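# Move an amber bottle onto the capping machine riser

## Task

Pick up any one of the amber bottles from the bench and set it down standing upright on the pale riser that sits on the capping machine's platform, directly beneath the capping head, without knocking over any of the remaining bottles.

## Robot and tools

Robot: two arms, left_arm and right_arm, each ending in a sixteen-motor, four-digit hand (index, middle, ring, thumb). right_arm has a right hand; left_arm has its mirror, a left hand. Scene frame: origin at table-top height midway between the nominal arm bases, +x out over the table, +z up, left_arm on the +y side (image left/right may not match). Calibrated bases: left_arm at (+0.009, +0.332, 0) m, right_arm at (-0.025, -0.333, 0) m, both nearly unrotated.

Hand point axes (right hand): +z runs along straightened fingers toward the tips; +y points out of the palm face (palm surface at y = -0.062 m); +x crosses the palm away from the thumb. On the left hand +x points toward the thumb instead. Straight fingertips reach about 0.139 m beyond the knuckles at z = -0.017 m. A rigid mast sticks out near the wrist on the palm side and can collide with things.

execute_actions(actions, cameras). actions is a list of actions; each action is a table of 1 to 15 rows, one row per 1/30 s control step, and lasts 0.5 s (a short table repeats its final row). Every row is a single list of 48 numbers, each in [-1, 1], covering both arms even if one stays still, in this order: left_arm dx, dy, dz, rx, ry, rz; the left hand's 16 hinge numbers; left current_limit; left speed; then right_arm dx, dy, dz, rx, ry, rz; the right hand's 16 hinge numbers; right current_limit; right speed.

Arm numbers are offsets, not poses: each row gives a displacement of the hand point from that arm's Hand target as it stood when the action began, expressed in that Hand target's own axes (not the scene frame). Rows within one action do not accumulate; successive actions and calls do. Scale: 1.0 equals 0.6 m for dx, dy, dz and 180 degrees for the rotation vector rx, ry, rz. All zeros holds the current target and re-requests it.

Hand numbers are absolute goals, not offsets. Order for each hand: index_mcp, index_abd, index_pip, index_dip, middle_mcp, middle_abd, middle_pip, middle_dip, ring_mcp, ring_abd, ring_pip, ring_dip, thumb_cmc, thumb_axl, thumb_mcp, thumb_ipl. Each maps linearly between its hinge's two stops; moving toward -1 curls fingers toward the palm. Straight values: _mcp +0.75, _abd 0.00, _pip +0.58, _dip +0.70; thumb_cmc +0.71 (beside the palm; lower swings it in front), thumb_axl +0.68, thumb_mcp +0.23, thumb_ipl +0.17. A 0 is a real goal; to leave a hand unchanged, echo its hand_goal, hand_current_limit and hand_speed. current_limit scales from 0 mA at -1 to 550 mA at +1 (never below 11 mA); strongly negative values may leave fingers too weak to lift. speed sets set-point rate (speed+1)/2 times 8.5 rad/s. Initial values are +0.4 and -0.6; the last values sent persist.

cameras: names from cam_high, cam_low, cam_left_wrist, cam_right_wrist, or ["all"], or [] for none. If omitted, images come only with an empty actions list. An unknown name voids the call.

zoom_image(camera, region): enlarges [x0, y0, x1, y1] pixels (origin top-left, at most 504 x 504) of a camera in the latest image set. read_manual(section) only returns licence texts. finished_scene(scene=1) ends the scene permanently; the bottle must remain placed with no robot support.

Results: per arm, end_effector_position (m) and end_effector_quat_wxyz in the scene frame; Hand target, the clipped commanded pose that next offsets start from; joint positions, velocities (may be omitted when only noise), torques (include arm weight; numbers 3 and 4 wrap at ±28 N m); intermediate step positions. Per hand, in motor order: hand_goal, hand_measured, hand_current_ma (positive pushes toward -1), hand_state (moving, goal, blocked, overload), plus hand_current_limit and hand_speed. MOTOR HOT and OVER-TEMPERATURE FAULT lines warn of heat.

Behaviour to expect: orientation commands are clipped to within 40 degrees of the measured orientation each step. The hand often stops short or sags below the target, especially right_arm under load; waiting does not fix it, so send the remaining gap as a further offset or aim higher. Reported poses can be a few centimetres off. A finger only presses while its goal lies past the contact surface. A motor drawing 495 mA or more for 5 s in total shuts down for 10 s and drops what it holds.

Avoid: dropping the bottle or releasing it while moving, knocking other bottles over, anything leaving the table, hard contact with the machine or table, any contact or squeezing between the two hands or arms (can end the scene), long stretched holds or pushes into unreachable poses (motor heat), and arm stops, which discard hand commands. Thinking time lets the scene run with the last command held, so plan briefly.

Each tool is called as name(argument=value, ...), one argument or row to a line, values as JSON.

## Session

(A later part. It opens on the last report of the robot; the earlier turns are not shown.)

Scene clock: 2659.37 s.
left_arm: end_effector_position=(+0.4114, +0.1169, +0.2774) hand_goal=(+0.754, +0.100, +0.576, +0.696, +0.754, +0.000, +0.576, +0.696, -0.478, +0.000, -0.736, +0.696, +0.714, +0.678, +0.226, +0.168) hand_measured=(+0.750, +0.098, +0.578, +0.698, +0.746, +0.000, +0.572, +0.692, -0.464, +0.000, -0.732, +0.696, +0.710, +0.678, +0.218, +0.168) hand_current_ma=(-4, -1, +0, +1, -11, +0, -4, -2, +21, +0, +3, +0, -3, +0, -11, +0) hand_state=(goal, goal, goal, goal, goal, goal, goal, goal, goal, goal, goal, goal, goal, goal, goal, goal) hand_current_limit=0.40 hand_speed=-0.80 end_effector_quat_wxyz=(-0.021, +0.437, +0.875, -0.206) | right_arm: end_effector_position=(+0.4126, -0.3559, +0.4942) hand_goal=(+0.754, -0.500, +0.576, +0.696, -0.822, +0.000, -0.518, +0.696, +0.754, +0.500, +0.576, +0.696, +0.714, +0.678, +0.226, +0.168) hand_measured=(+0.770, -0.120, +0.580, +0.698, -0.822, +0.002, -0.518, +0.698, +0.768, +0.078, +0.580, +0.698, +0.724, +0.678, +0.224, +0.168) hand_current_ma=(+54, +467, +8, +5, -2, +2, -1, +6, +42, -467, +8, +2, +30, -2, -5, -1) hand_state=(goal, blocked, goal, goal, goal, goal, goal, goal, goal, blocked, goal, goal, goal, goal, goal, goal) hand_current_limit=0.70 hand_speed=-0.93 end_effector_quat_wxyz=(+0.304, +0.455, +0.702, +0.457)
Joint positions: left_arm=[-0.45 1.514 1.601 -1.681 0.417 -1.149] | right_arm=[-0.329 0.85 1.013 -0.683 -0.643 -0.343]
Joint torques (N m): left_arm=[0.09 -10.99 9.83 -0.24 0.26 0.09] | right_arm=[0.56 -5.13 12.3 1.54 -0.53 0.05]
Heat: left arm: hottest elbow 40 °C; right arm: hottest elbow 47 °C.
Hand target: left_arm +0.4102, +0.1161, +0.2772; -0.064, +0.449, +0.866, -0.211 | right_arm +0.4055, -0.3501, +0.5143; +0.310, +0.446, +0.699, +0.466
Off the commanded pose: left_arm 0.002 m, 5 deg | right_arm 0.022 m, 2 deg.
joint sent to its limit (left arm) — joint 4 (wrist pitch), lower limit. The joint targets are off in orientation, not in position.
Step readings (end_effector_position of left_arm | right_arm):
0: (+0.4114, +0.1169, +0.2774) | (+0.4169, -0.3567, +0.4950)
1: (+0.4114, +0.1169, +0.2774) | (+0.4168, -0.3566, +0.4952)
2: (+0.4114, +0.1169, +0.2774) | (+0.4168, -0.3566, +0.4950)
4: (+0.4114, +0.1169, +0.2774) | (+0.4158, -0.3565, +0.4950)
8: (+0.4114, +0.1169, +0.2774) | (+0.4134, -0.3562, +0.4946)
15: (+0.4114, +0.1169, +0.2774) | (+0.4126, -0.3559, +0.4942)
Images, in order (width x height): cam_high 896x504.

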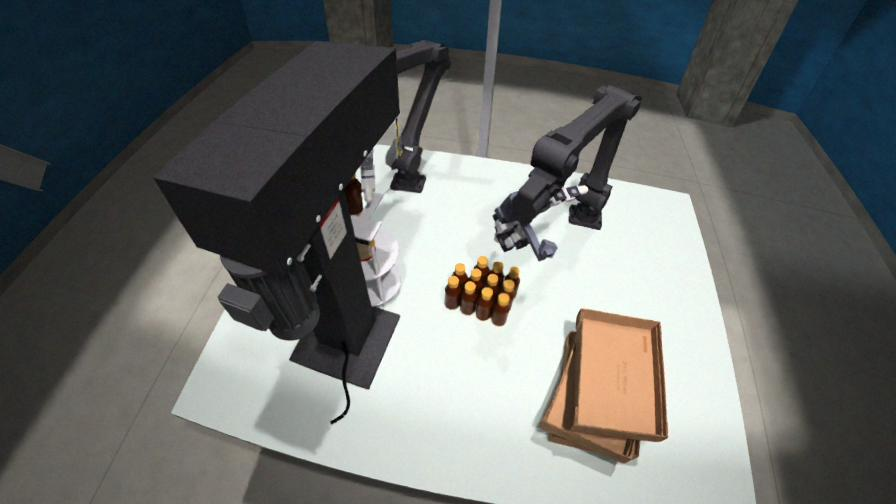

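execute_actions(
  actions=[
    [[0,0,0,0,0,0,0.754,0.1,0.576,0.696,0.754,0.0,0.576,0.696,-0.479,0,-0.737,0.696,0.714,0.678,0.226,0.168,0.4,-0.8,0.003,-0.0022,-0.0056,0,0,0,0.754,-0.5,0.576,0.696,-0.822,0.0,-0.518,0.696,0.754,0.5,0.576,0.696,0.714,0.678,0.226,0.168,0.7,-0.93],[0,0,0,0,0,0,0.754,0.1,0.576,0.696,0.754,0.0,0.576,0.696,-0.479,0,-0.737,0.696,0.714,0.678,0.226,0.168,0.4,-0.8,0.0055,-0.0045,-0.0113,0,0,0,0.754,-0.5,0.576,0.696,-0.822,0.0,-0.518,0.696,0.754,0.5,0.576,0.696,0.714,0.678,0.226,0.168,0.7,-0.93]],
  ],
  cameras=["cam_high", "cam_left_wrist"],
)

zoom_image(
  camera="cam_high",
  region=[346, 200, 370, 224],
)

zoom_image(
  camera="cam_left_wrist",
  region=[612, 110, 672, 200],
)

Scene clock: 2676.63 s.
left_arm: end_effector_position=(+0.4114, +0.1169, +0.2774) hand_goal=(+0.754, +0.100, +0.576, +0.696, +0.754, +0.000, +0.576, +0.696, -0.478, +0.000, -0.736, +0.696, +0.714, +0.678, +0.226, +0.168) hand_measured=(+0.750, +0.098, +0.578, +0.698, +0.746, +0.000, +0.572, +0.692, -0.464, +0.000, -0.732, +0.696, +0.710, +0.678, +0.218, +0.168) hand_current_ma=(-4, -1, +0, +1, -11, +0, -4, -2, +21, +0, +3, +0, -3, +0, -11, +0) hand_state=(goal, goal, goal, goal, goal, goal, goal, goal, goal, goal, goal, goal, goal, goal, goal, goal) hand_current_limit=0.40 hand_speed=-0.80 end_effector_quat_wxyz=(-0.021, +0.437, +0.875, -0.206) | right_arm: end_effector_position=(+0.4084, -0.3561, +0.4942) hand_goal=(+0.754, -0.500, +0.576, +0.696, -0.822, +0.000, -0.518, +0.696, +0.754, +0.500, +0.576, +0.696, +0.714, +0.678, +0.226, +0.168) hand_measured=(+0.776, -0.120, +0.582, +0.698, -0.822, +0.002, -0.518, +0.698, +0.776, +0.078, +0.586, +0.698, +0.724, +0.678, +0.224, +0.168) hand_current_ma=(+78, +467, +16, +5, -2, +2, -1, +6, +77, -467, +27, +2, +30, -2, -5, -1) hand_state=(blocked, blocked, goal, goal, goal, goal, goal, goal, blocked, blocked, goal, goal, goal, goal, goal, goal) hand_current_limit=0.70 hand_speed=-0.93 end_effector_quat_wxyz=(+0.301, +0.458, +0.701, +0.455)
Joint positions: left_arm=[-0.45 1.514 1.601 -1.681 0.417 -1.149] | right_arm=[-0.332 0.84 1.013 -0.702 -0.643 -0.343]
Joint torques (N m): left_arm=[0.5 -11.05 9.74 -0.2 0.24 0.05] | right_arm=[0.26 -5.54 11.56 1.69 -0.83 -0.02]
Heat: left arm: hottest elbow 40 °C; right arm: hottest elbow 46 °C.
Hand target: left_arm +0.4102, +0.1161, +0.2772; -0.064, +0.449, +0.866, -0.211 | right_arm +0.3975, -0.3501, +0.5143; +0.310, +0.446, +0.699, +0.466
Off the commanded pose: left_arm 0.002 m, 5 deg | right_arm 0.024 m, 2 deg.
joint sent to its limit (left arm) — joint 4 (wrist pitch), lower limit. The joint targets are off in orientation, not in position.
Step readings (end_effector_position of left_arm | right_arm):
0: (+0.4114, +0.1169, +0.2774) | (+0.4126, -0.3559, +0.4942)
1: (+0.4114, +0.1169, +0.2774) | (+0.4124, -0.3559, +0.4944)
2: (+0.4114, +0.1169, +0.2774) | (+0.4124, -0.3559, +0.4942)
4: (+0.4114, +0.1169, +0.2774) | (+0.4115, -0.3556, +0.4943)
8: (+0.4114, +0.1169, +0.2774) | (+0.4092, -0.3557, +0.4945)
15: (+0.4114, +0.1169, +0.2774) | (+0.4084, -0.3561, +0.4943)
camera_calibration:
cam_left_wrist: T_world_to_cam=[[0.0169783, -0.936331, 0.350707, -0.0295624], [-0.509427, 0.293715, 0.808836, -0.0974317], [-0.860346, -0.192392, -0.472006, 0.633025], [0, 0, 0, 1]] pos_world=[0.495488, 0.122726, 0.387965]
Images, in order (width x height): cam_high 896x504, cam_left_wrist 672x504.

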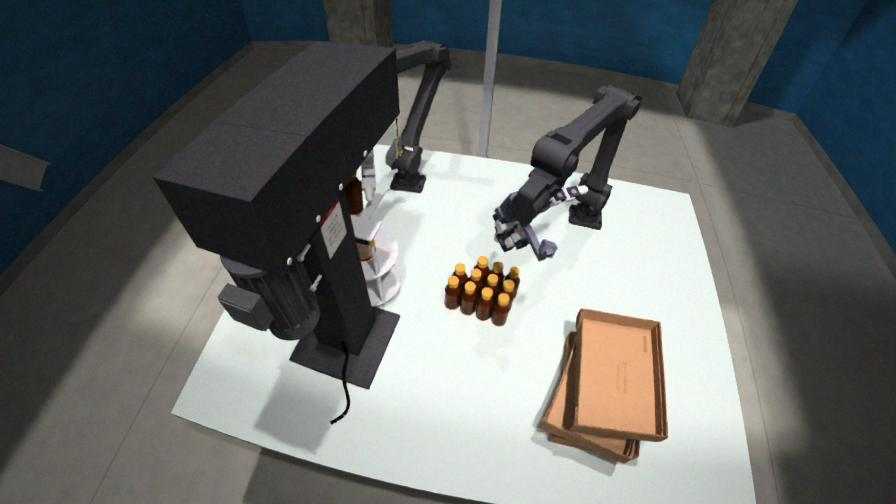

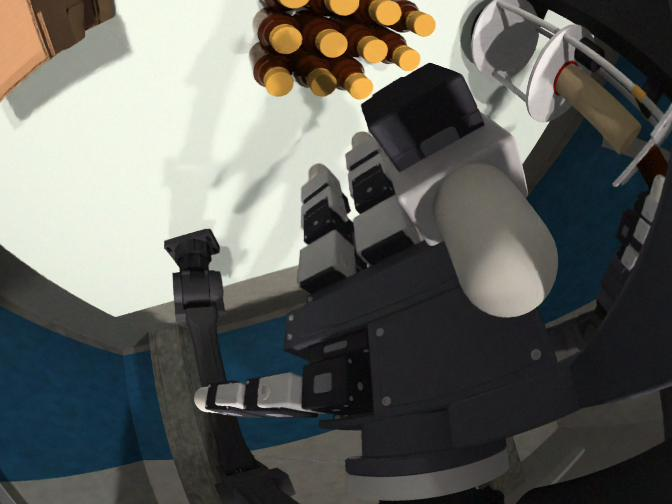

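Scaled by 21.000 from the camera's 896x504 image, which has a finer 1280x720 frame.

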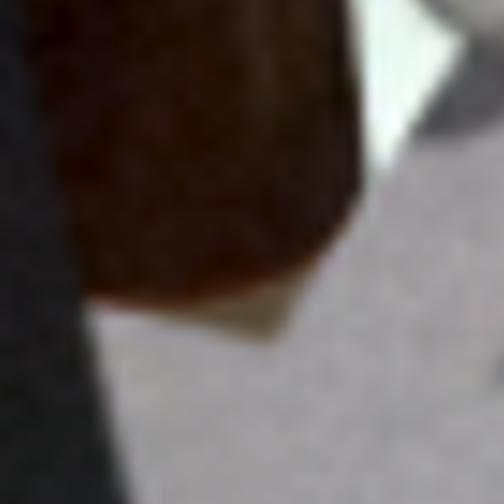

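Scaled by 5.600 from the camera's 672x504 image, which has a finer 960x720 frame.

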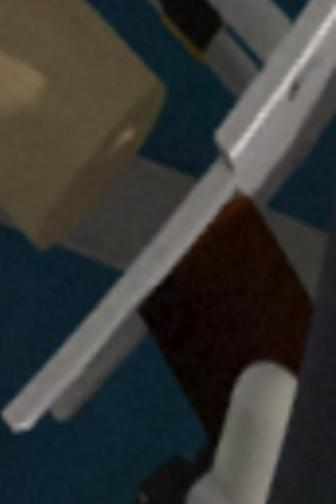

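execute_actions(
  actions=[
    [[0,0,0,0,0,0,0.754,0.1,0.576,0.696,0.754,0.0,0.576,0.696,-0.479,0,-0.737,0.696,0.714,0.678,0.226,0.168,0.4,-0.8,0.0015,0.003,-0.0051,0,0,0,0.754,-0.5,0.576,0.696,-0.822,0.0,-0.518,0.696,0.754,0.5,0.576,0.696,0.714,0.678,0.226,0.168,0.7,-0.93],[0,0,0,0,0,0,0.754,0.1,0.576,0.696,0.754,0.0,0.576,0.696,-0.479,0,-0.737,0.696,0.714,0.678,0.226,0.168,0.4,-0.8,0.0026,0.0071,-0.0105,0,0,0,0.754,-0.5,0.576,0.696,-0.822,0.0,-0.518,0.696,0.754,0.5,0.576,0.696,0.714,0.678,0.226,0.168,0.7,-0.93]],
  ],
  cameras=["cam_high"],
)

zoom_image(
  camera="cam_high",
  region=[346, 200, 370, 224],
)

Scene clock: 2689.80 s.
left_arm: end_effector_position=(+0.4114, +0.1169, +0.2774) hand_goal=(+0.754, +0.100, +0.576, +0.696, +0.754, +0.000, +0.576, +0.696, -0.478, +0.000, -0.736, +0.696, +0.714, +0.678, +0.226, +0.168) hand_measured=(+0.750, +0.098, +0.578, +0.698, +0.746, +0.000, +0.572, +0.692, -0.464, +0.000, -0.732, +0.696, +0.710, +0.678, +0.218, +0.168) hand_current_ma=(-4, -1, +0, +1, -11, +0, -4, -2, +21, +0, +3, +0, -3, +0, -11, +0) hand_state=(goal, goal, goal, goal, goal, goal, goal, goal, goal, goal, goal, goal, goal, goal, goal, goal) hand_current_limit=0.40 hand_speed=-0.80 end_effector_quat_wxyz=(-0.021, +0.437, +0.875, -0.206) | right_arm: end_effector_position=(+0.4045, -0.3577, +0.4925) hand_goal=(+0.754, -0.500, +0.576, +0.696, -0.822, +0.000, -0.518, +0.696, +0.754, +0.500, +0.576, +0.696, +0.714, +0.678, +0.226, +0.168) hand_measured=(+0.776, -0.120, +0.582, +0.698, -0.822, +0.002, -0.518, +0.698, +0.778, +0.078, +0.586, +0.698, +0.724, +0.678, +0.224, +0.168) hand_current_ma=(+80, +467, +16, +5, -2, +2, -1, +6, +81, -467, +29, +2, +30, -2, -5, -1) hand_state=(blocked, blocked, goal, goal, goal, goal, goal, goal, blocked, blocked, goal, goal, goal, goal, goal, goal) hand_current_limit=0.70 hand_speed=-0.93 end_effector_quat_wxyz=(+0.297, +0.464, +0.701, +0.453)
Joint positions: left_arm=[-0.45 1.514 1.601 -1.681 0.417 -1.149] | right_arm=[-0.339 0.831 1.013 -0.725 -0.645 -0.343]
Joint torques (N m): left_arm=[0.15 -10.64 9.85 -0.13 0.21 0.09] | right_arm=[0.26 -5.48 12.67 1.63 -1.01 -0.06]
Heat: left arm: hottest elbow 40 °C; right arm: hottest elbow 46 °C.
Hand target: left_arm +0.4102, +0.1161, +0.2772; -0.064, +0.449, +0.866, -0.211 | right_arm +0.3929, -0.3503, +0.5206; +0.310, +0.446, +0.699, +0.466
Off the commanded pose: left_arm 0.002 m, 5 deg | right_arm 0.031 m, 3 deg.
joint sent to its limit (left arm) — joint 4 (wrist pitch), lower limit. The joint targets are off in orientation, not in position.
Step readings (end_effector_position of left_arm | right_arm):
0: (+0.4114, +0.1169, +0.2774) | (+0.4084, -0.3561, +0.4942)
1: (+0.4114, +0.1169, +0.2774) | (+0.4083, -0.3561, +0.4944)
2: (+0.4114, +0.1169, +0.2774) | (+0.4083, -0.3561, +0.4942)
4: (+0.4114, +0.1169, +0.2774) | (+0.4074, -0.3565, +0.4939)
8: (+0.4114, +0.1169, +0.2774) | (+0.4053, -0.3573, +0.4930)
15: (+0.4114, +0.1169, +0.2774) | (+0.4045, -0.3578, +0.4925)
Images, in order (width x height): cam_high 896x504.

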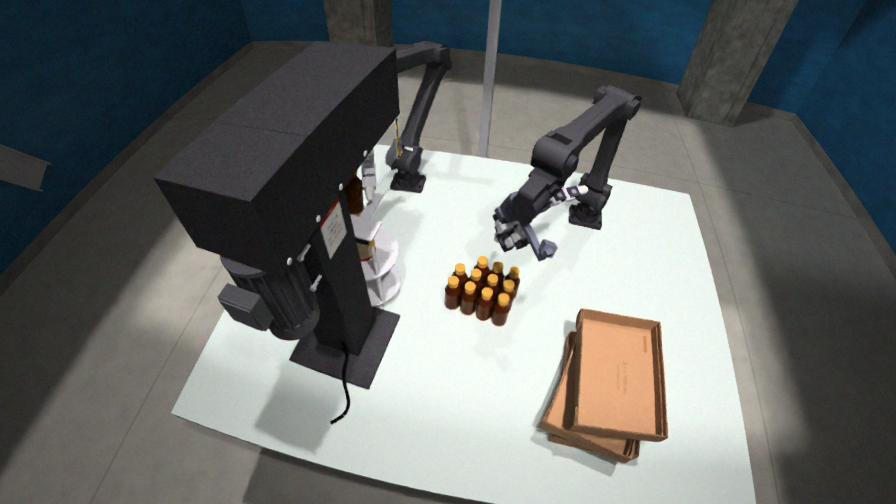

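Scaled by 21.000 from the camera's 896x504 image, which has a finer 1280x720 frame.

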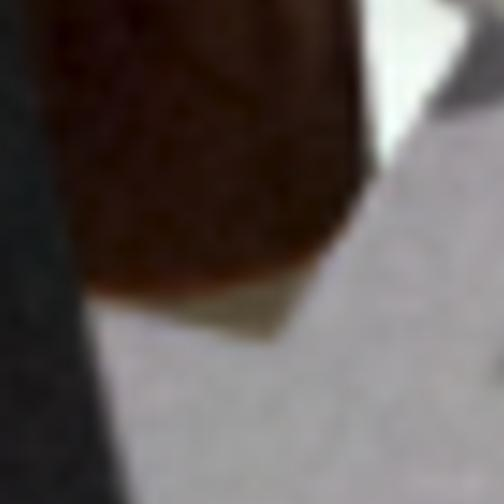

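execute_actions(
  actions=[],
  cameras=["cam_low", "cam_right_wrist", "cam_left_wrist"],
)

zoom_image(
  camera="cam_low",
  region=[496, 160, 546, 240],
)

zoom_image(
  camera="cam_right_wrist",
  region=[230, 80, 380, 230],
)

zoom_image(
  camera="cam_left_wrist",
  region=[612, 110, 672, 200],
)

Scene clock: 2704.40 s.
left_arm: end_effector_position=(+0.4114, +0.1169, +0.2774) hand_goal=(+0.754, +0.100, +0.576, +0.696, +0.754, +0.000, +0.576, +0.696, -0.478, +0.000, -0.736, +0.696, +0.714, +0.678, +0.226, +0.168) hand_measured=(+0.750, +0.098, +0.578, +0.698, +0.746, +0.000, +0.572, +0.692, -0.464, +0.000, -0.732, +0.696, +0.710, +0.678, +0.218, +0.168) hand_current_ma=(-4, -1, +0, +1, -11, +0, -4, -2, +21, +0, +3, +0, -3, +0, -11, +0) hand_state=(goal, goal, goal, goal, goal, goal, goal, goal, goal, goal, goal, goal, goal, goal, goal, goal) hand_current_limit=0.40 hand_speed=-0.80 end_effector_quat_wxyz=(-0.021, +0.437, +0.875, -0.206) | right_arm: end_effector_position=(+0.4045, -0.3577, +0.4925) hand_goal=(+0.754, -0.500, +0.576, +0.696, -0.822, +0.000, -0.518, +0.696, +0.754, +0.500, +0.576, +0.696, +0.714, +0.678, +0.226, +0.168) hand_measured=(+0.776, -0.120, +0.582, +0.698, -0.822, +0.002, -0.518, +0.698, +0.778, +0.078, +0.586, +0.698, +0.724, +0.678, +0.224, +0.168) hand_current_ma=(+80, +468, +16, +5, -2, +2, -1, +6, +81, -467, +29, +2, +30, -2, -5, -1) hand_state=(blocked, blocked, goal, goal, goal, goal, goal, goal, blocked, blocked, goal, goal, goal, goal, goal, goal) hand_current_limit=0.70 hand_speed=-0.93 end_effector_quat_wxyz=(+0.297, +0.464, +0.701, +0.453)
Joint positions: left_arm=[-0.45 1.514 1.601 -1.681 0.417 -1.149] | right_arm=[-0.339 0.831 1.013 -0.725 -0.645 -0.343]
Joint velocities: within noise
Joint torques (N m): left_arm=[0.73 -11.05 9.68 0.05 0.21 0.09] | right_arm=[0.26 -5.42 12.68 1.66 -1 -0.06]
Heat: left arm: hottest elbow 40 °C; right arm: hottest elbow 46 °C.
Hand target: left_arm +0.4102, +0.1161, +0.2772; -0.064, +0.449, +0.866, -0.211 | right_arm +0.3929, -0.3503, +0.5206; +0.310, +0.446, +0.699, +0.466
Off the commanded pose: left_arm 0.002 m, 5 deg | right_arm 0.031 m, 3 deg.
camera_calibration:
cam_left_wrist: T_world_to_cam=[[0.0169783, -0.936331, 0.350707, -0.0295624], [-0.509427, 0.293715, 0.808836, -0.0974317], [-0.860346, -0.192392, -0.472006, 0.633025], [0, 0, 0, 1]] pos_world=[0.495488, 0.122726, 0.387965]
cam_right_wrist: T_world_to_cam=[[0.555535, -0.57203, 0.603458, -0.692144], [-0.615008, -0.771111, -0.164783, 0.00891178], [0.559594, -0.279589, -0.780182, 0.178396], [0, 0, 0, 1]] pos_world=[0.290162, -0.339178, 0.55833]
Images, in order (width x height): cam_low 896x504, cam_left_wrist 672x504, cam_right_wrist 672x504.

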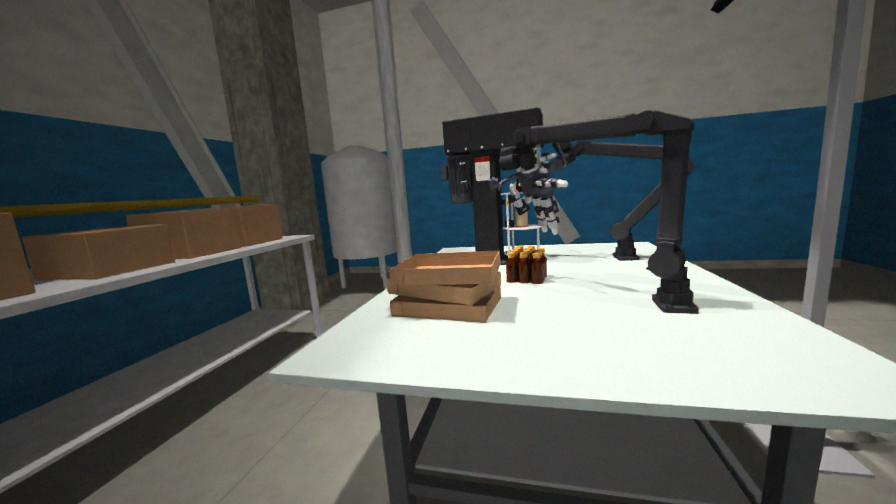

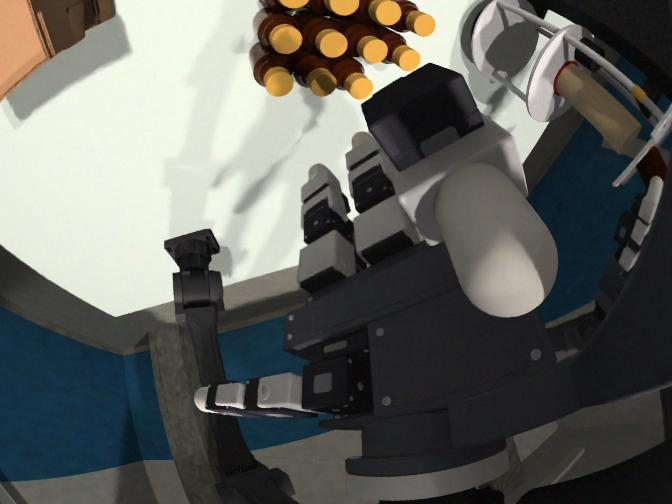

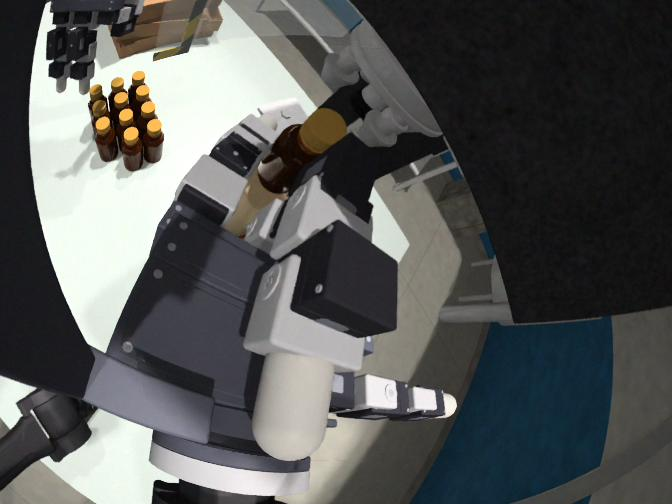

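Scaled by 6.300 from the camera's 896x504 image, which has a finer 1280x720 frame.

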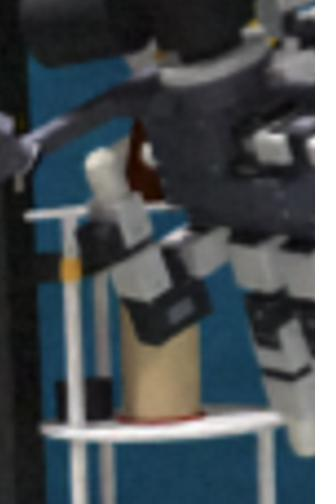

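Scaled by 3.360 from the camera's 672x504 image, which has a finer 960x720 frame.

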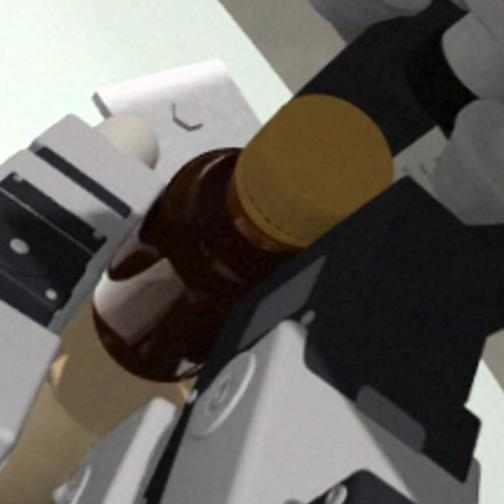

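Scaled by 5.600 from the camera's 672x504 image, which has a finer 960x720 frame.

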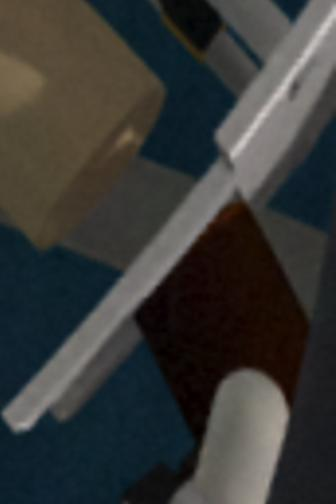

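execute_actions(
  actions=[
    [[0,0,0,0,0,0,0.754,0.1,0.576,0.696,0.754,0.0,0.576,0.696,-0.479,0,-0.737,0.696,0.714,0.678,0.226,0.168,0.4,-0.8,-0.005,-0.0003,-0.0004,0,0,0.01,0.754,-0.5,0.576,0.696,-0.822,0.0,-0.518,0.696,0.754,0.5,0.576,0.696,0.714,0.678,0.226,0.168,0.7,-0.93],[0,0,0,0,0,0,0.754,0.1,0.576,0.696,0.754,0.0,0.576,0.696,-0.479,0,-0.737,0.696,0.714,0.678,0.226,0.168,0.4,-0.8,-0.01,-0.0005,-0.0007,0,0,0.0194,0.754,-0.5,0.576,0.696,-0.822,0.0,-0.518,0.696,0.754,0.5,0.576,0.696,0.714,0.678,0.226,0.168,0.7,-0.93]],
  ],
  cameras=["cam_high", "cam_left_wrist"],
)

zoom_image(
  camera="cam_high",
  region=[346, 200, 370, 224],
)

zoom_image(
  camera="cam_left_wrist",
  region=[612, 110, 672, 200],
)

Scene clock: 2765.13 s.
left_arm: end_effector_position=(+0.4114, +0.1169, +0.2774) hand_goal=(+0.754, +0.100, +0.576, +0.696, +0.754, +0.000, +0.576, +0.696, -0.478, +0.000, -0.736, +0.696, +0.714, +0.678, +0.226, +0.168) hand_measured=(+0.750, +0.098, +0.578, +0.698, +0.746, +0.000, +0.572, +0.692, -0.464, +0.000, -0.732, +0.696, +0.710, +0.678, +0.218, +0.168) hand_current_ma=(-4, -1, +0, +1, -11, +0, -4, -2, +21, +0, +3, +0, -3, +0, -11, +0) hand_state=(goal, goal, goal, goal, goal, goal, goal, goal, goal, goal, goal, goal, goal, goal, goal, goal) hand_current_limit=0.40 hand_speed=-0.80 end_effector_quat_wxyz=(-0.021, +0.437, +0.875, -0.206) | right_arm: end_effector_position=(+0.4049, -0.3624, +0.4908) hand_goal=(+0.754, -0.500, +0.576, +0.696, -0.822, +0.000, -0.518, +0.696, +0.754, +0.500, +0.576, +0.696, +0.714, +0.678, +0.226, +0.168) hand_measured=(+0.778, -0.120, +0.584, +0.698, -0.822, +0.002, -0.518, +0.698, +0.782, +0.078, +0.588, +0.698, +0.724, +0.678, +0.224, +0.168) hand_current_ma=(+88, +467, +19, +5, -2, +2, -1, +6, +98, -467, +37, +3, +30, -2, -5, -1) hand_state=(blocked, blocked, goal, goal, goal, goal, goal, goal, blocked, blocked, goal, goal, goal, goal, goal, goal) hand_current_limit=0.70 hand_speed=-0.93 end_effector_quat_wxyz=(+0.285, +0.480, +0.690, +0.459)
Joint positions: left_arm=[-0.45 1.514 1.601 -1.681 0.417 -1.149] | right_arm=[-0.344 0.831 1.013 -0.73 -0.648 -0.301]
Joint torques (N m): left_arm=[0.56 -10.87 9.63 -0.18 0.24 0.07] | right_arm=[0.26 -5.19 13.09 1.72 -0.98 0.09]
Heat: left arm: hottest elbow 40 °C; right arm: hottest elbow 46 °C.
Hand target: left_arm +0.4102, +0.1161, +0.2772; -0.064, +0.449, +0.866, -0.211 | right_arm +0.3949, -0.3560, +0.5206; +0.295, +0.467, +0.685, +0.475
Off the commanded pose: left_arm 0.002 m, 5 deg | right_arm 0.032 m, 3 deg.
joint sent to its limit (left arm) — joint 4 (wrist pitch), lower limit. The joint targets are off in orientation, not in position.
Step readings (end_effector_position of left_arm | right_arm):
0: (+0.4114, +0.1169, +0.2774) | (+0.4045, -0.3577, +0.4925)
1: (+0.4114, +0.1169, +0.2774) | (+0.4045, -0.3577, +0.4925)
2: (+0.4114, +0.1169, +0.2774) | (+0.4044, -0.3579, +0.4925)
4: (+0.4114, +0.1169, +0.2774) | (+0.4045, -0.3585, +0.4922)
8: (+0.4114, +0.1169, +0.2774) | (+0.4046, -0.3601, +0.4916)
15: (+0.4114, +0.1169, +0.2774) | (+0.4048, -0.3620, +0.4911)
camera_calibration:
cam_left_wrist: T_world_to_cam=[[0.0169783, -0.936331, 0.350707, -0.0295624], [-0.509427, 0.293715, 0.808836, -0.0974317], [-0.860346, -0.192392, -0.472006, 0.633025], [0, 0, 0, 1]] pos_world=[0.495488, 0.122726, 0.387965]
Images, in order (width x height): cam_high 896x504, cam_left_wrist 672x504.

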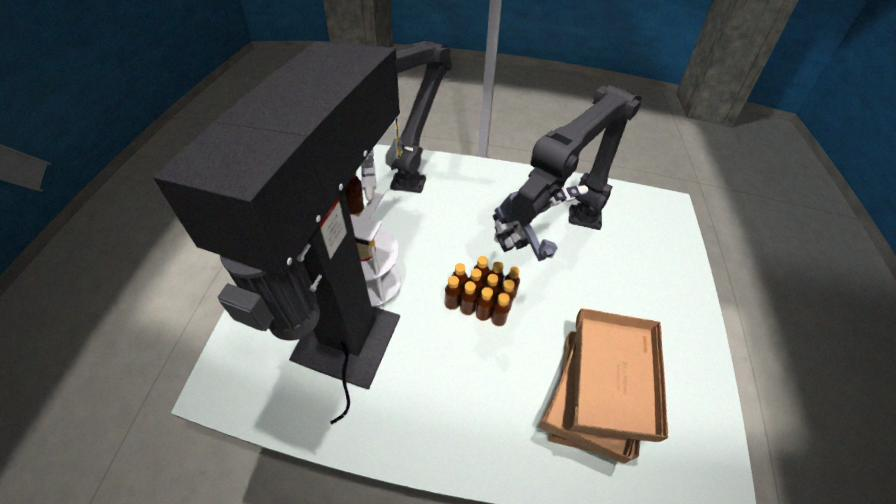

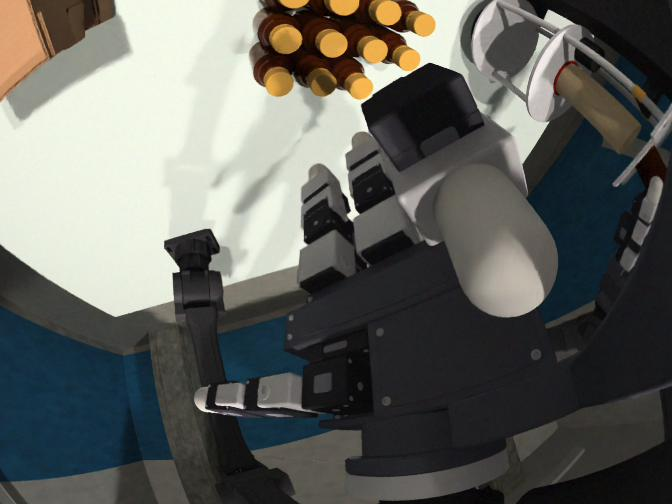

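Scaled by 21.000 from the camera's 896x504 image, which has a finer 1280x720 frame.

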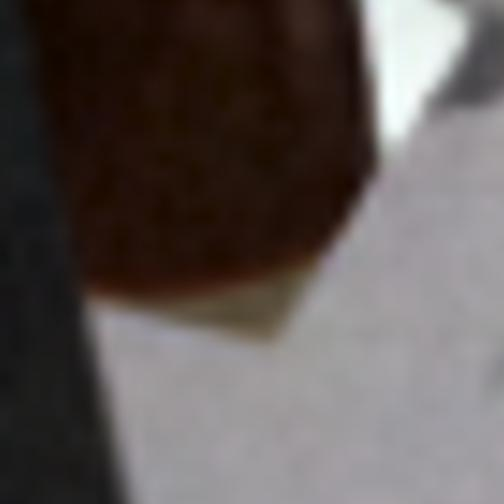

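Scaled by 5.600 from the camera's 672x504 image, which has a finer 960x720 frame.

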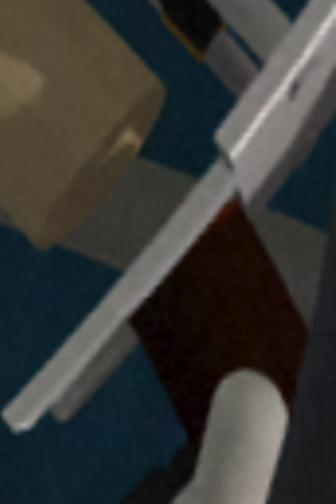

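execute_actions(
  actions=[
    [[0,0,0,0,0,0,0.754,0.1,0.576,0.696,0.754,0.0,0.576,0.696,-0.479,0,-0.737,0.696,0.714,0.678,0.226,0.168,0.4,-0.8,0,-0.0037,0.007,0.0055,0,0,0.754,-0.5,0.576,0.696,-0.822,0.0,-0.518,0.696,0.754,0.5,0.576,0.696,0.714,0.678,0.226,0.168,0.7,-0.93],[0,0,0,0,0,0,0.754,0.1,0.576,0.696,0.754,0.0,0.576,0.696,-0.479,0,-0.737,0.696,0.714,0.678,0.226,0.168,0.4,-0.8,0,-0.0073,0.0139,0.0111,0,0,0.754,-0.5,0.576,0.696,-0.822,0.0,-0.518,0.696,0.754,0.5,0.576,0.696,0.714,0.678,0.226,0.168,0.7,-0.93]],
  ],
  cameras=["cam_high", "cam_left_wrist"],
)

zoom_image(
  camera="cam_high",
  region=[346, 200, 370, 224],
)

zoom_image(
  camera="cam_left_wrist",
  region=[612, 110, 672, 200],
)

Scene clock: 2788.37 s.
left_arm: end_effector_position=(+0.4114, +0.1169, +0.2774) hand_goal=(+0.754, +0.100, +0.576, +0.696, +0.754, +0.000, +0.576, +0.696, -0.478, +0.000, -0.736, +0.696, +0.714, +0.678, +0.226, +0.168) hand_measured=(+0.750, +0.098, +0.578, +0.698, +0.746, +0.000, +0.572, +0.692, -0.464, +0.000, -0.732, +0.696, +0.710, +0.678, +0.218, +0.168) hand_current_ma=(-4, -1, +0, +1, -11, +0, -4, -2, +21, +0, +3, +0, -3, +0, -11, +0) hand_state=(goal, goal, goal, goal, goal, goal, goal, goal, goal, goal, goal, goal, goal, goal, goal, goal) hand_current_limit=0.40 hand_speed=-0.80 end_effector_quat_wxyz=(-0.021, +0.437, +0.875, -0.206) | right_arm: end_effector_position=(+0.4042, -0.3624, +0.4818) hand_goal=(+0.754, -0.500, +0.576, +0.696, -0.822, +0.000, -0.518, +0.696, +0.754, +0.500, +0.576, +0.696, +0.714, +0.678, +0.226, +0.168) hand_measured=(+0.790, -0.120, +0.588, +0.698, -0.822, +0.002, -0.518, +0.698, +0.782, +0.078, +0.588, +0.698, +0.724, +0.678, +0.224, +0.168) hand_current_ma=(+135, +468, +35, +6, -2, +2, -1, +6, +98, -467, +37, +4, +30, -2, -5, -1) hand_state=(blocked, blocked, goal, goal, goal, goal, goal, goal, blocked, blocked, goal, goal, goal, goal, goal, goal) hand_current_limit=0.70 hand_speed=-0.93 end_effector_quat_wxyz=(+0.273, +0.492, +0.693, +0.451)
Joint positions: left_arm=[-0.45 1.514 1.601 -1.681 0.417 -1.149] | right_arm=[-0.34 0.831 1.013 -0.767 -0.635 -0.3]
Joint torques (N m): left_arm=[0.73 -10.99 9.66 -0.1 0.27 0.09] | right_arm=[1.08 -4.01 14.08 1.83 -0.64 -0.06]
Heat: left arm: hottest elbow 40 °C; right arm: hottest elbow 46 °C.
Hand target: left_arm +0.4102, +0.1161, +0.2772; -0.064, +0.449, +0.866, -0.211 | right_arm +0.4004, -0.3534, +0.5134; +0.287, +0.472, +0.693, +0.463
Off the commanded pose: left_arm 0.002 m, 5 deg | right_arm 0.033 m, 3 deg.
joint sent to its limit (left arm) — joint 4 (wrist pitch), lower limit. The joint targets are off in orientation, not in position.
Step readings (end_effector_position of left_arm | right_arm):
0: (+0.4114, +0.1169, +0.2774) | (+0.4049, -0.3625, +0.4907)
1: (+0.4114, +0.1169, +0.2774) | (+0.4049, -0.3625, +0.4907)
2: (+0.4114, +0.1169, +0.2774) | (+0.4049, -0.3626, +0.4904)
4: (+0.4114, +0.1169, +0.2774) | (+0.4047, -0.3630, +0.4884)
8: (+0.4114, +0.1169, +0.2774) | (+0.4043, -0.3625, +0.4832)
15: (+0.4114, +0.1169, +0.2774) | (+0.4042, -0.3624, +0.4819)
camera_calibration:
cam_left_wrist: T_world_to_cam=[[0.0169783, -0.936331, 0.350707, -0.0295624], [-0.509427, 0.293715, 0.808836, -0.0974317], [-0.860346, -0.192392, -0.472006, 0.633025], [0, 0, 0, 1]] pos_world=[0.495488, 0.122726, 0.387965]
Images, in order (width x height): cam_high 896x504, cam_left_wrist 672x504.

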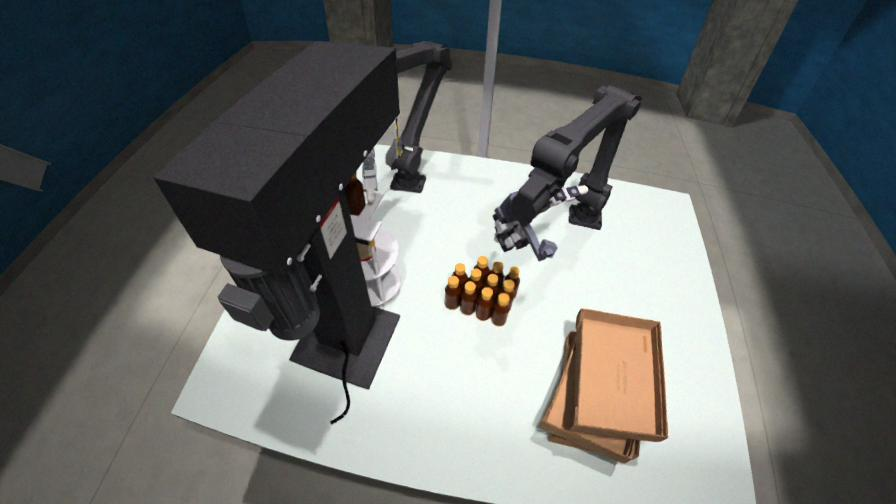

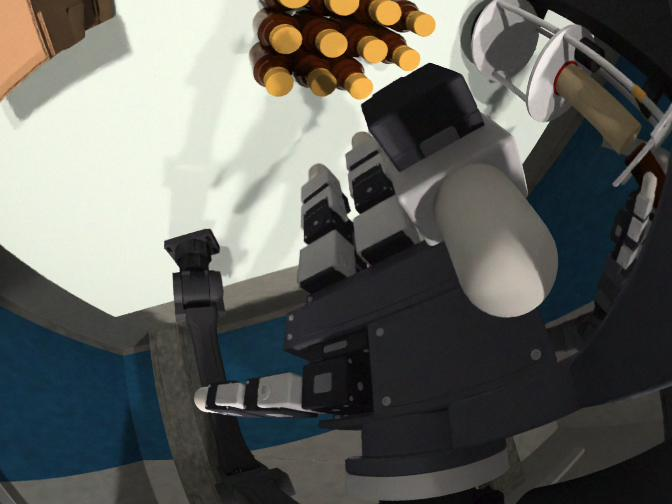

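Scaled by 21.000 from the camera's 896x504 image, which has a finer 1280x720 frame.

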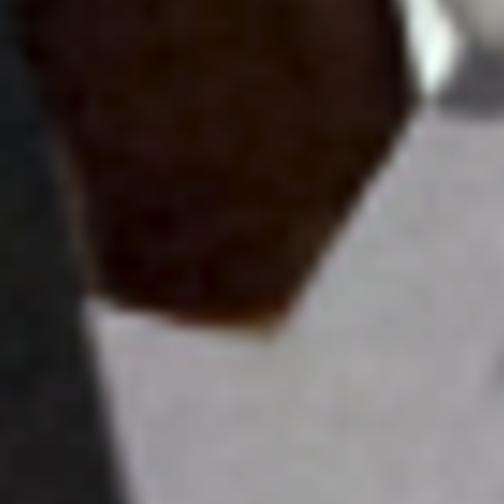

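Scaled by 5.600 from the camera's 672x504 image, which has a finer 960x720 frame.

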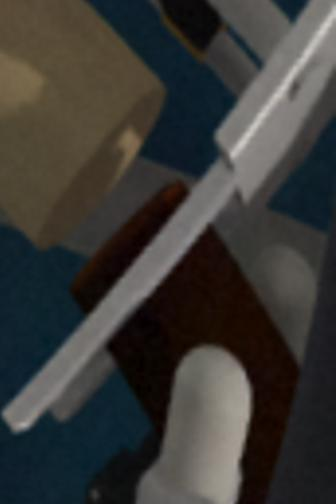

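execute_actions(
  actions=[
    [[0,0,0,0,0,0,0.754,0.1,0.576,0.696,0.754,0.0,0.576,0.696,-0.479,0,-0.737,0.696,0.714,0.678,0.226,0.168,0.4,-0.8,-0.0035,0.0024,0.0092,0,0,0,0.754,-0.5,0.576,0.696,-0.822,0.0,-0.518,0.696,0.754,0.5,0.576,0.696,0.714,0.678,0.226,0.168,0.7,-0.93],[0,0,0,0,0,0,0.754,0.1,0.576,0.696,0.754,0.0,0.576,0.696,-0.479,0,-0.737,0.696,0.714,0.678,0.226,0.168,0.4,-0.8,-0.0071,0.0048,0.0184,0,0,0,0.754,-0.5,0.576,0.696,-0.822,0.0,-0.518,0.696,0.754,0.5,0.576,0.696,0.714,0.678,0.226,0.168,0.7,-0.93]],
  ],
  cameras=["cam_high", "cam_left_wrist"],
)

zoom_image(
  camera="cam_high",
  region=[346, 200, 370, 224],
)

zoom_image(
  camera="cam_left_wrist",
  region=[612, 110, 672, 200],
)

Scene clock: 2799.87 s.
left_arm: end_effector_position=(+0.4114, +0.1169, +0.2774) hand_goal=(+0.754, +0.100, +0.576, +0.696, +0.754, +0.000, +0.576, +0.696, -0.478, +0.000, -0.736, +0.696, +0.714, +0.678, +0.226, +0.168) hand_measured=(+0.750, +0.098, +0.578, +0.698, +0.746, +0.000, +0.572, +0.692, -0.464, +0.000, -0.732, +0.696, +0.710, +0.678, +0.218, +0.168) hand_current_ma=(-4, -1, +0, +1, -11, +0, -4, -2, +21, +0, +3, +0, -3, +0, -11, +0) hand_state=(goal, goal, goal, goal, goal, goal, goal, goal, goal, goal, goal, goal, goal, goal, goal, goal) hand_current_limit=0.40 hand_speed=-0.80 end_effector_quat_wxyz=(-0.021, +0.437, +0.875, -0.206) | right_arm: end_effector_position=(+0.4109, -0.3603, +0.4740) hand_goal=(+0.754, -0.500, +0.576, +0.696, -0.822, +0.000, -0.518, +0.696, +0.754, +0.500, +0.576, +0.696, +0.714, +0.678, +0.226, +0.168) hand_measured=(+0.790, -0.120, +0.588, +0.700, -0.822, +0.002, -0.518, +0.698, +0.782, +0.078, +0.588, +0.698, +0.724, +0.678, +0.224, +0.168) hand_current_ma=(+135, +468, +35, +9, -2, +2, -1, +6, +98, -467, +37, +4, +30, -2, -5, -1) hand_state=(blocked, blocked, goal, goal, goal, goal, goal, goal, blocked, blocked, goal, goal, goal, goal, goal, goal) hand_current_limit=0.70 hand_speed=-0.93 end_effector_quat_wxyz=(+0.266, +0.495, +0.696, +0.446)
Joint positions: left_arm=[-0.45 1.514 1.601 -1.681 0.417 -1.149] | right_arm=[-0.326 0.849 1.013 -0.767 -0.623 -0.3]
Joint torques (N m): left_arm=[-0.03 -11.11 9.68 -0.18 0.28 0.05] | right_arm=[1.2 -3.66 14.52 2.91 -0.65 0.03]
Heat: left arm: hottest elbow 40 °C; right arm: hottest elbow 47 °C.
Hand target: left_arm +0.4102, +0.1161, +0.2772; -0.064, +0.449, +0.866, -0.211 | right_arm +0.4124, -0.3529, +0.5114; +0.287, +0.472, +0.693, +0.463
Off the commanded pose: left_arm 0.002 m, 5 deg | right_arm 0.038 m, 4 deg.
joint sent to its limit (left arm) — joint 4 (wrist pitch), lower limit. The joint targets are off in orientation, not in position.
Step readings (end_effector_position of left_arm | right_arm):
0: (+0.4114, +0.1169, +0.2774) | (+0.4042, -0.3624, +0.4818)
1: (+0.4114, +0.1169, +0.2774) | (+0.4042, -0.3625, +0.4817)
2: (+0.4114, +0.1169, +0.2774) | (+0.4043, -0.3623, +0.4817)
4: (+0.4114, +0.1169, +0.2774) | (+0.4048, -0.3615, +0.4811)
8: (+0.4114, +0.1169, +0.2774) | (+0.4077, -0.3604, +0.4779)
15: (+0.4114, +0.1169, +0.2774) | (+0.4109, -0.3603, +0.4740)
camera_calibration:
cam_left_wrist: T_world_to_cam=[[0.0169783, -0.936331, 0.350707, -0.0295624], [-0.509427, 0.293715, 0.808836, -0.0974317], [-0.860346, -0.192392, -0.472006, 0.633025], [0, 0, 0, 1]] pos_world=[0.495488, 0.122726, 0.387965]
Images, in order (width x height): cam_high 896x504, cam_left_wrist 672x504.

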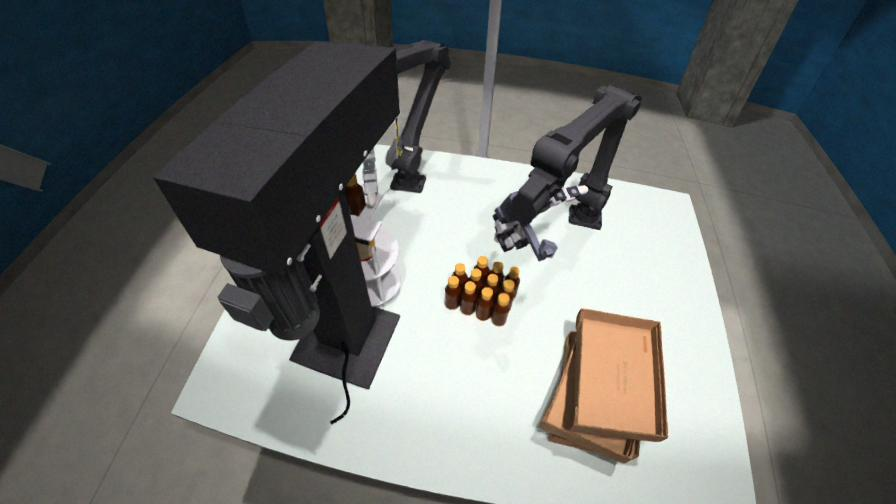

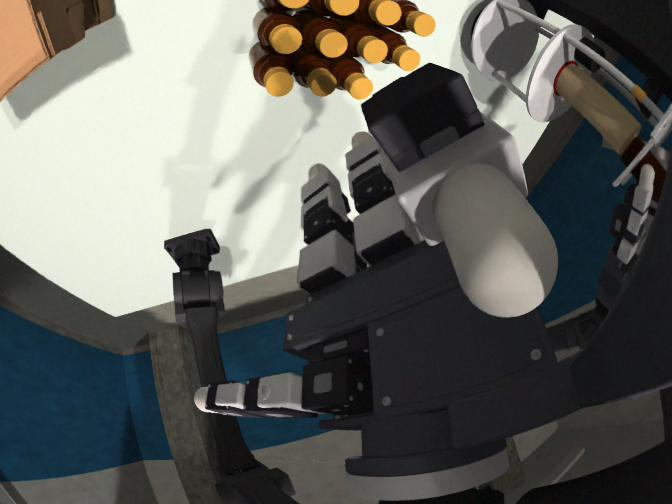

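Scaled by 21.000 from the camera's 896x504 image, which has a finer 1280x720 frame.

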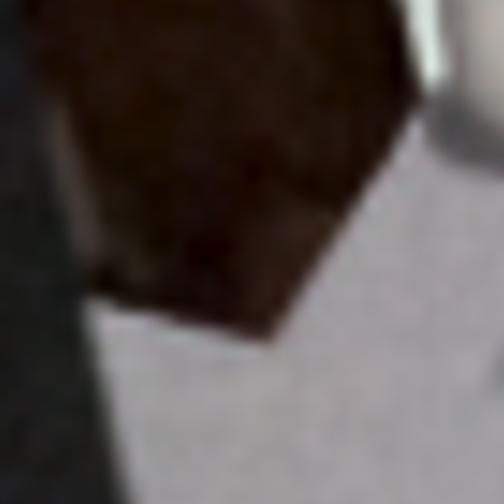

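Scaled by 5.600 from the camera's 672x504 image, which has a finer 960x720 frame.

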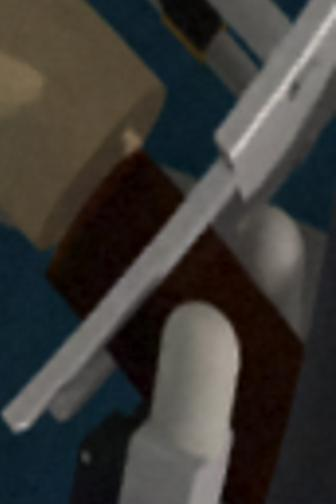

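execute_actions(
  actions=[
    [[0,0,0,0,0,0,0.754,0.1,0.576,0.696,0.754,0.0,0.576,0.696,-0.479,0,-0.737,0.696,0.714,0.678,0.226,0.168,0.4,-0.8,-0.0018,0.0099,0.0056,0,0,0,0.754,-0.5,0.576,0.696,-0.822,0.0,-0.518,0.696,0.754,0.5,0.576,0.696,0.714,0.678,0.226,0.168,0.7,-0.93],[0,0,0,0,0,0,0.754,0.1,0.576,0.696,0.754,0.0,0.576,0.696,-0.479,0,-0.737,0.696,0.714,0.678,0.226,0.168,0.4,-0.8,-0.0036,0.0197,0.0111,0,0,0,0.754,-0.5,0.576,0.696,-0.822,0.0,-0.518,0.696,0.754,0.5,0.576,0.696,0.714,0.678,0.226,0.168,0.7,-0.93]],
  ],
  cameras=["cam_high", "cam_left_wrist"],
)

zoom_image(
  camera="cam_high",
  region=[346, 200, 370, 224],
)

zoom_image(
  camera="cam_left_wrist",
  region=[612, 110, 672, 200],
)

Scene clock: 2814.83 s.
left_arm: end_effector_position=(+0.4114, +0.1169, +0.2774) hand_goal=(+0.754, +0.100, +0.576, +0.696, +0.754, +0.000, +0.576, +0.696, -0.478, +0.000, -0.736, +0.696, +0.714, +0.678, +0.226, +0.168) hand_measured=(+0.750, +0.098, +0.578, +0.698, +0.746, +0.000, +0.572, +0.692, -0.464, +0.000, -0.732, +0.696, +0.710, +0.678, +0.218, +0.168) hand_current_ma=(-4, -1, +0, +1, -11, +0, -4, -2, +21, +0, +3, +0, -3, +0, -11, +0) hand_state=(goal, goal, goal, goal, goal, goal, goal, goal, goal, goal, goal, goal, goal, goal, goal, goal) hand_current_limit=0.40 hand_speed=-0.80 end_effector_quat_wxyz=(-0.021, +0.437, +0.875, -0.206) | right_arm: end_effector_position=(+0.4177, -0.3585, +0.4729) hand_goal=(+0.754, -0.500, +0.576, +0.696, -0.822, +0.000, -0.518, +0.696, +0.754, +0.500, +0.576, +0.696, +0.714, +0.678, +0.226, +0.168) hand_measured=(+0.790, -0.120, +0.588, +0.700, -0.822, +0.002, -0.518, +0.698, +0.782, +0.078, +0.588, +0.698, +0.724, +0.678, +0.224, +0.168) hand_current_ma=(+132, +468, +35, +9, -2, +2, -1, +6, +98, -467, +37, +4, +30, -2, -5, -1) hand_state=(blocked, blocked, goal, goal, goal, goal, goal, goal, blocked, blocked, goal, goal, goal, goal, goal, goal) hand_current_limit=0.70 hand_speed=-0.93 end_effector_quat_wxyz=(+0.263, +0.497, +0.698, +0.443)
Joint positions: left_arm=[-0.45 1.514 1.601 -1.681 0.417 -1.149] | right_arm=[-0.312 0.866 1.025 -0.767 -0.608 -0.297]
Joint torques (N m): left_arm=[0.62 -11.16 9.66 -0.24 0.26 0.05] | right_arm=[1.38 -3.31 16.25 3 -0.64 0.09]
Heat: left arm: hottest elbow 40 °C; right arm: hottest elbow 48 °C.
Hand target: left_arm +0.4102, +0.1161, +0.2772; -0.064, +0.449, +0.866, -0.211 | right_arm +0.4235, -0.3509, +0.5192; +0.287, +0.472, +0.693, +0.463
Off the commanded pose: left_arm 0.002 m, 5 deg | right_arm 0.047 m, 5 deg.
joint sent to its limit (left arm) — joint 4 (wrist pitch), lower limit. The joint targets are off in orientation, not in position.
Step readings (end_effector_position of left_arm | right_arm):
0: (+0.4114, +0.1169, +0.2774) | (+0.4109, -0.3603, +0.4740)
1: (+0.4114, +0.1169, +0.2774) | (+0.4109, -0.3603, +0.4740)
2: (+0.4114, +0.1169, +0.2774) | (+0.4111, -0.3602, +0.4738)
4: (+0.4114, +0.1169, +0.2774) | (+0.4122, -0.3597, +0.4725)
8: (+0.4114, +0.1169, +0.2774) | (+0.4158, -0.3587, +0.4723)
15: (+0.4114, +0.1169, +0.2774) | (+0.4177, -0.3585, +0.4729)
camera_calibration:
cam_left_wrist: T_world_to_cam=[[0.0169783, -0.936331, 0.350707, -0.0295624], [-0.509427, 0.293715, 0.808836, -0.0974317], [-0.860346, -0.192392, -0.472006, 0.633025], [0, 0, 0, 1]] pos_world=[0.495488, 0.122726, 0.387965]
Images, in order (width x height): cam_high 896x504, cam_left_wrist 672x504.

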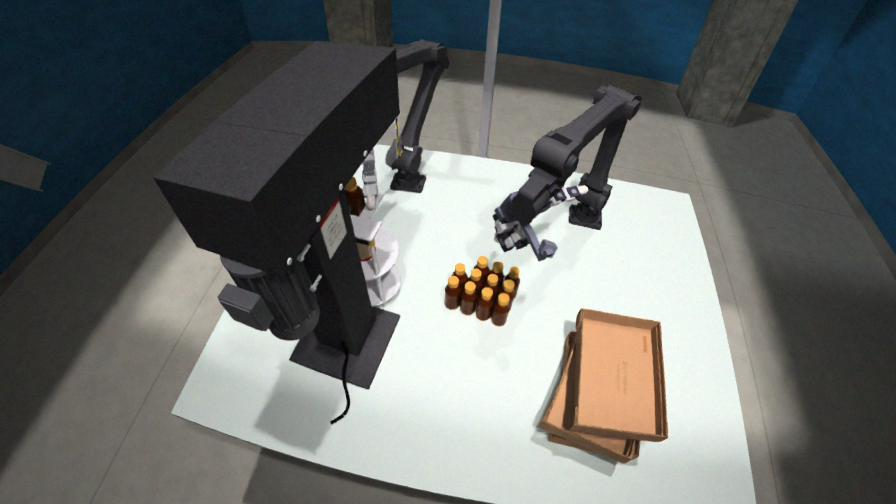

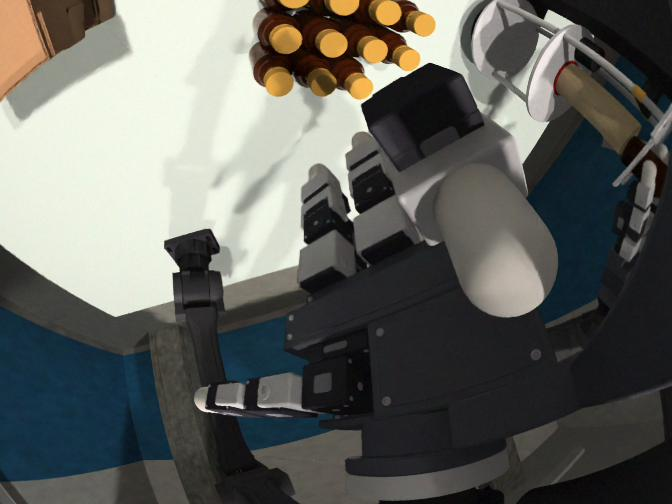

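Scaled by 21.000 from the camera's 896x504 image, which has a finer 1280x720 frame.

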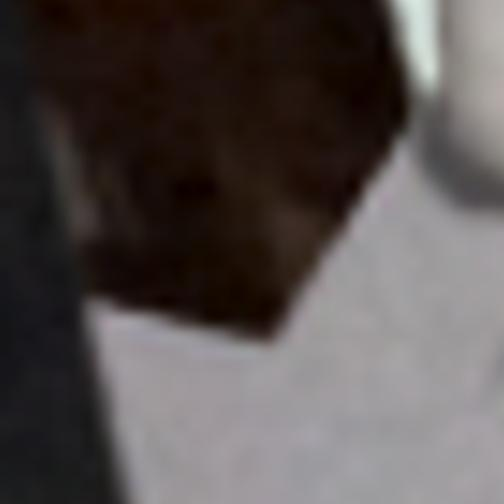

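Scaled by 5.600 from the camera's 672x504 image, which has a finer 960x720 frame.

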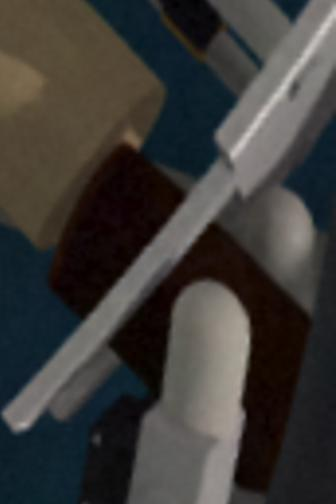

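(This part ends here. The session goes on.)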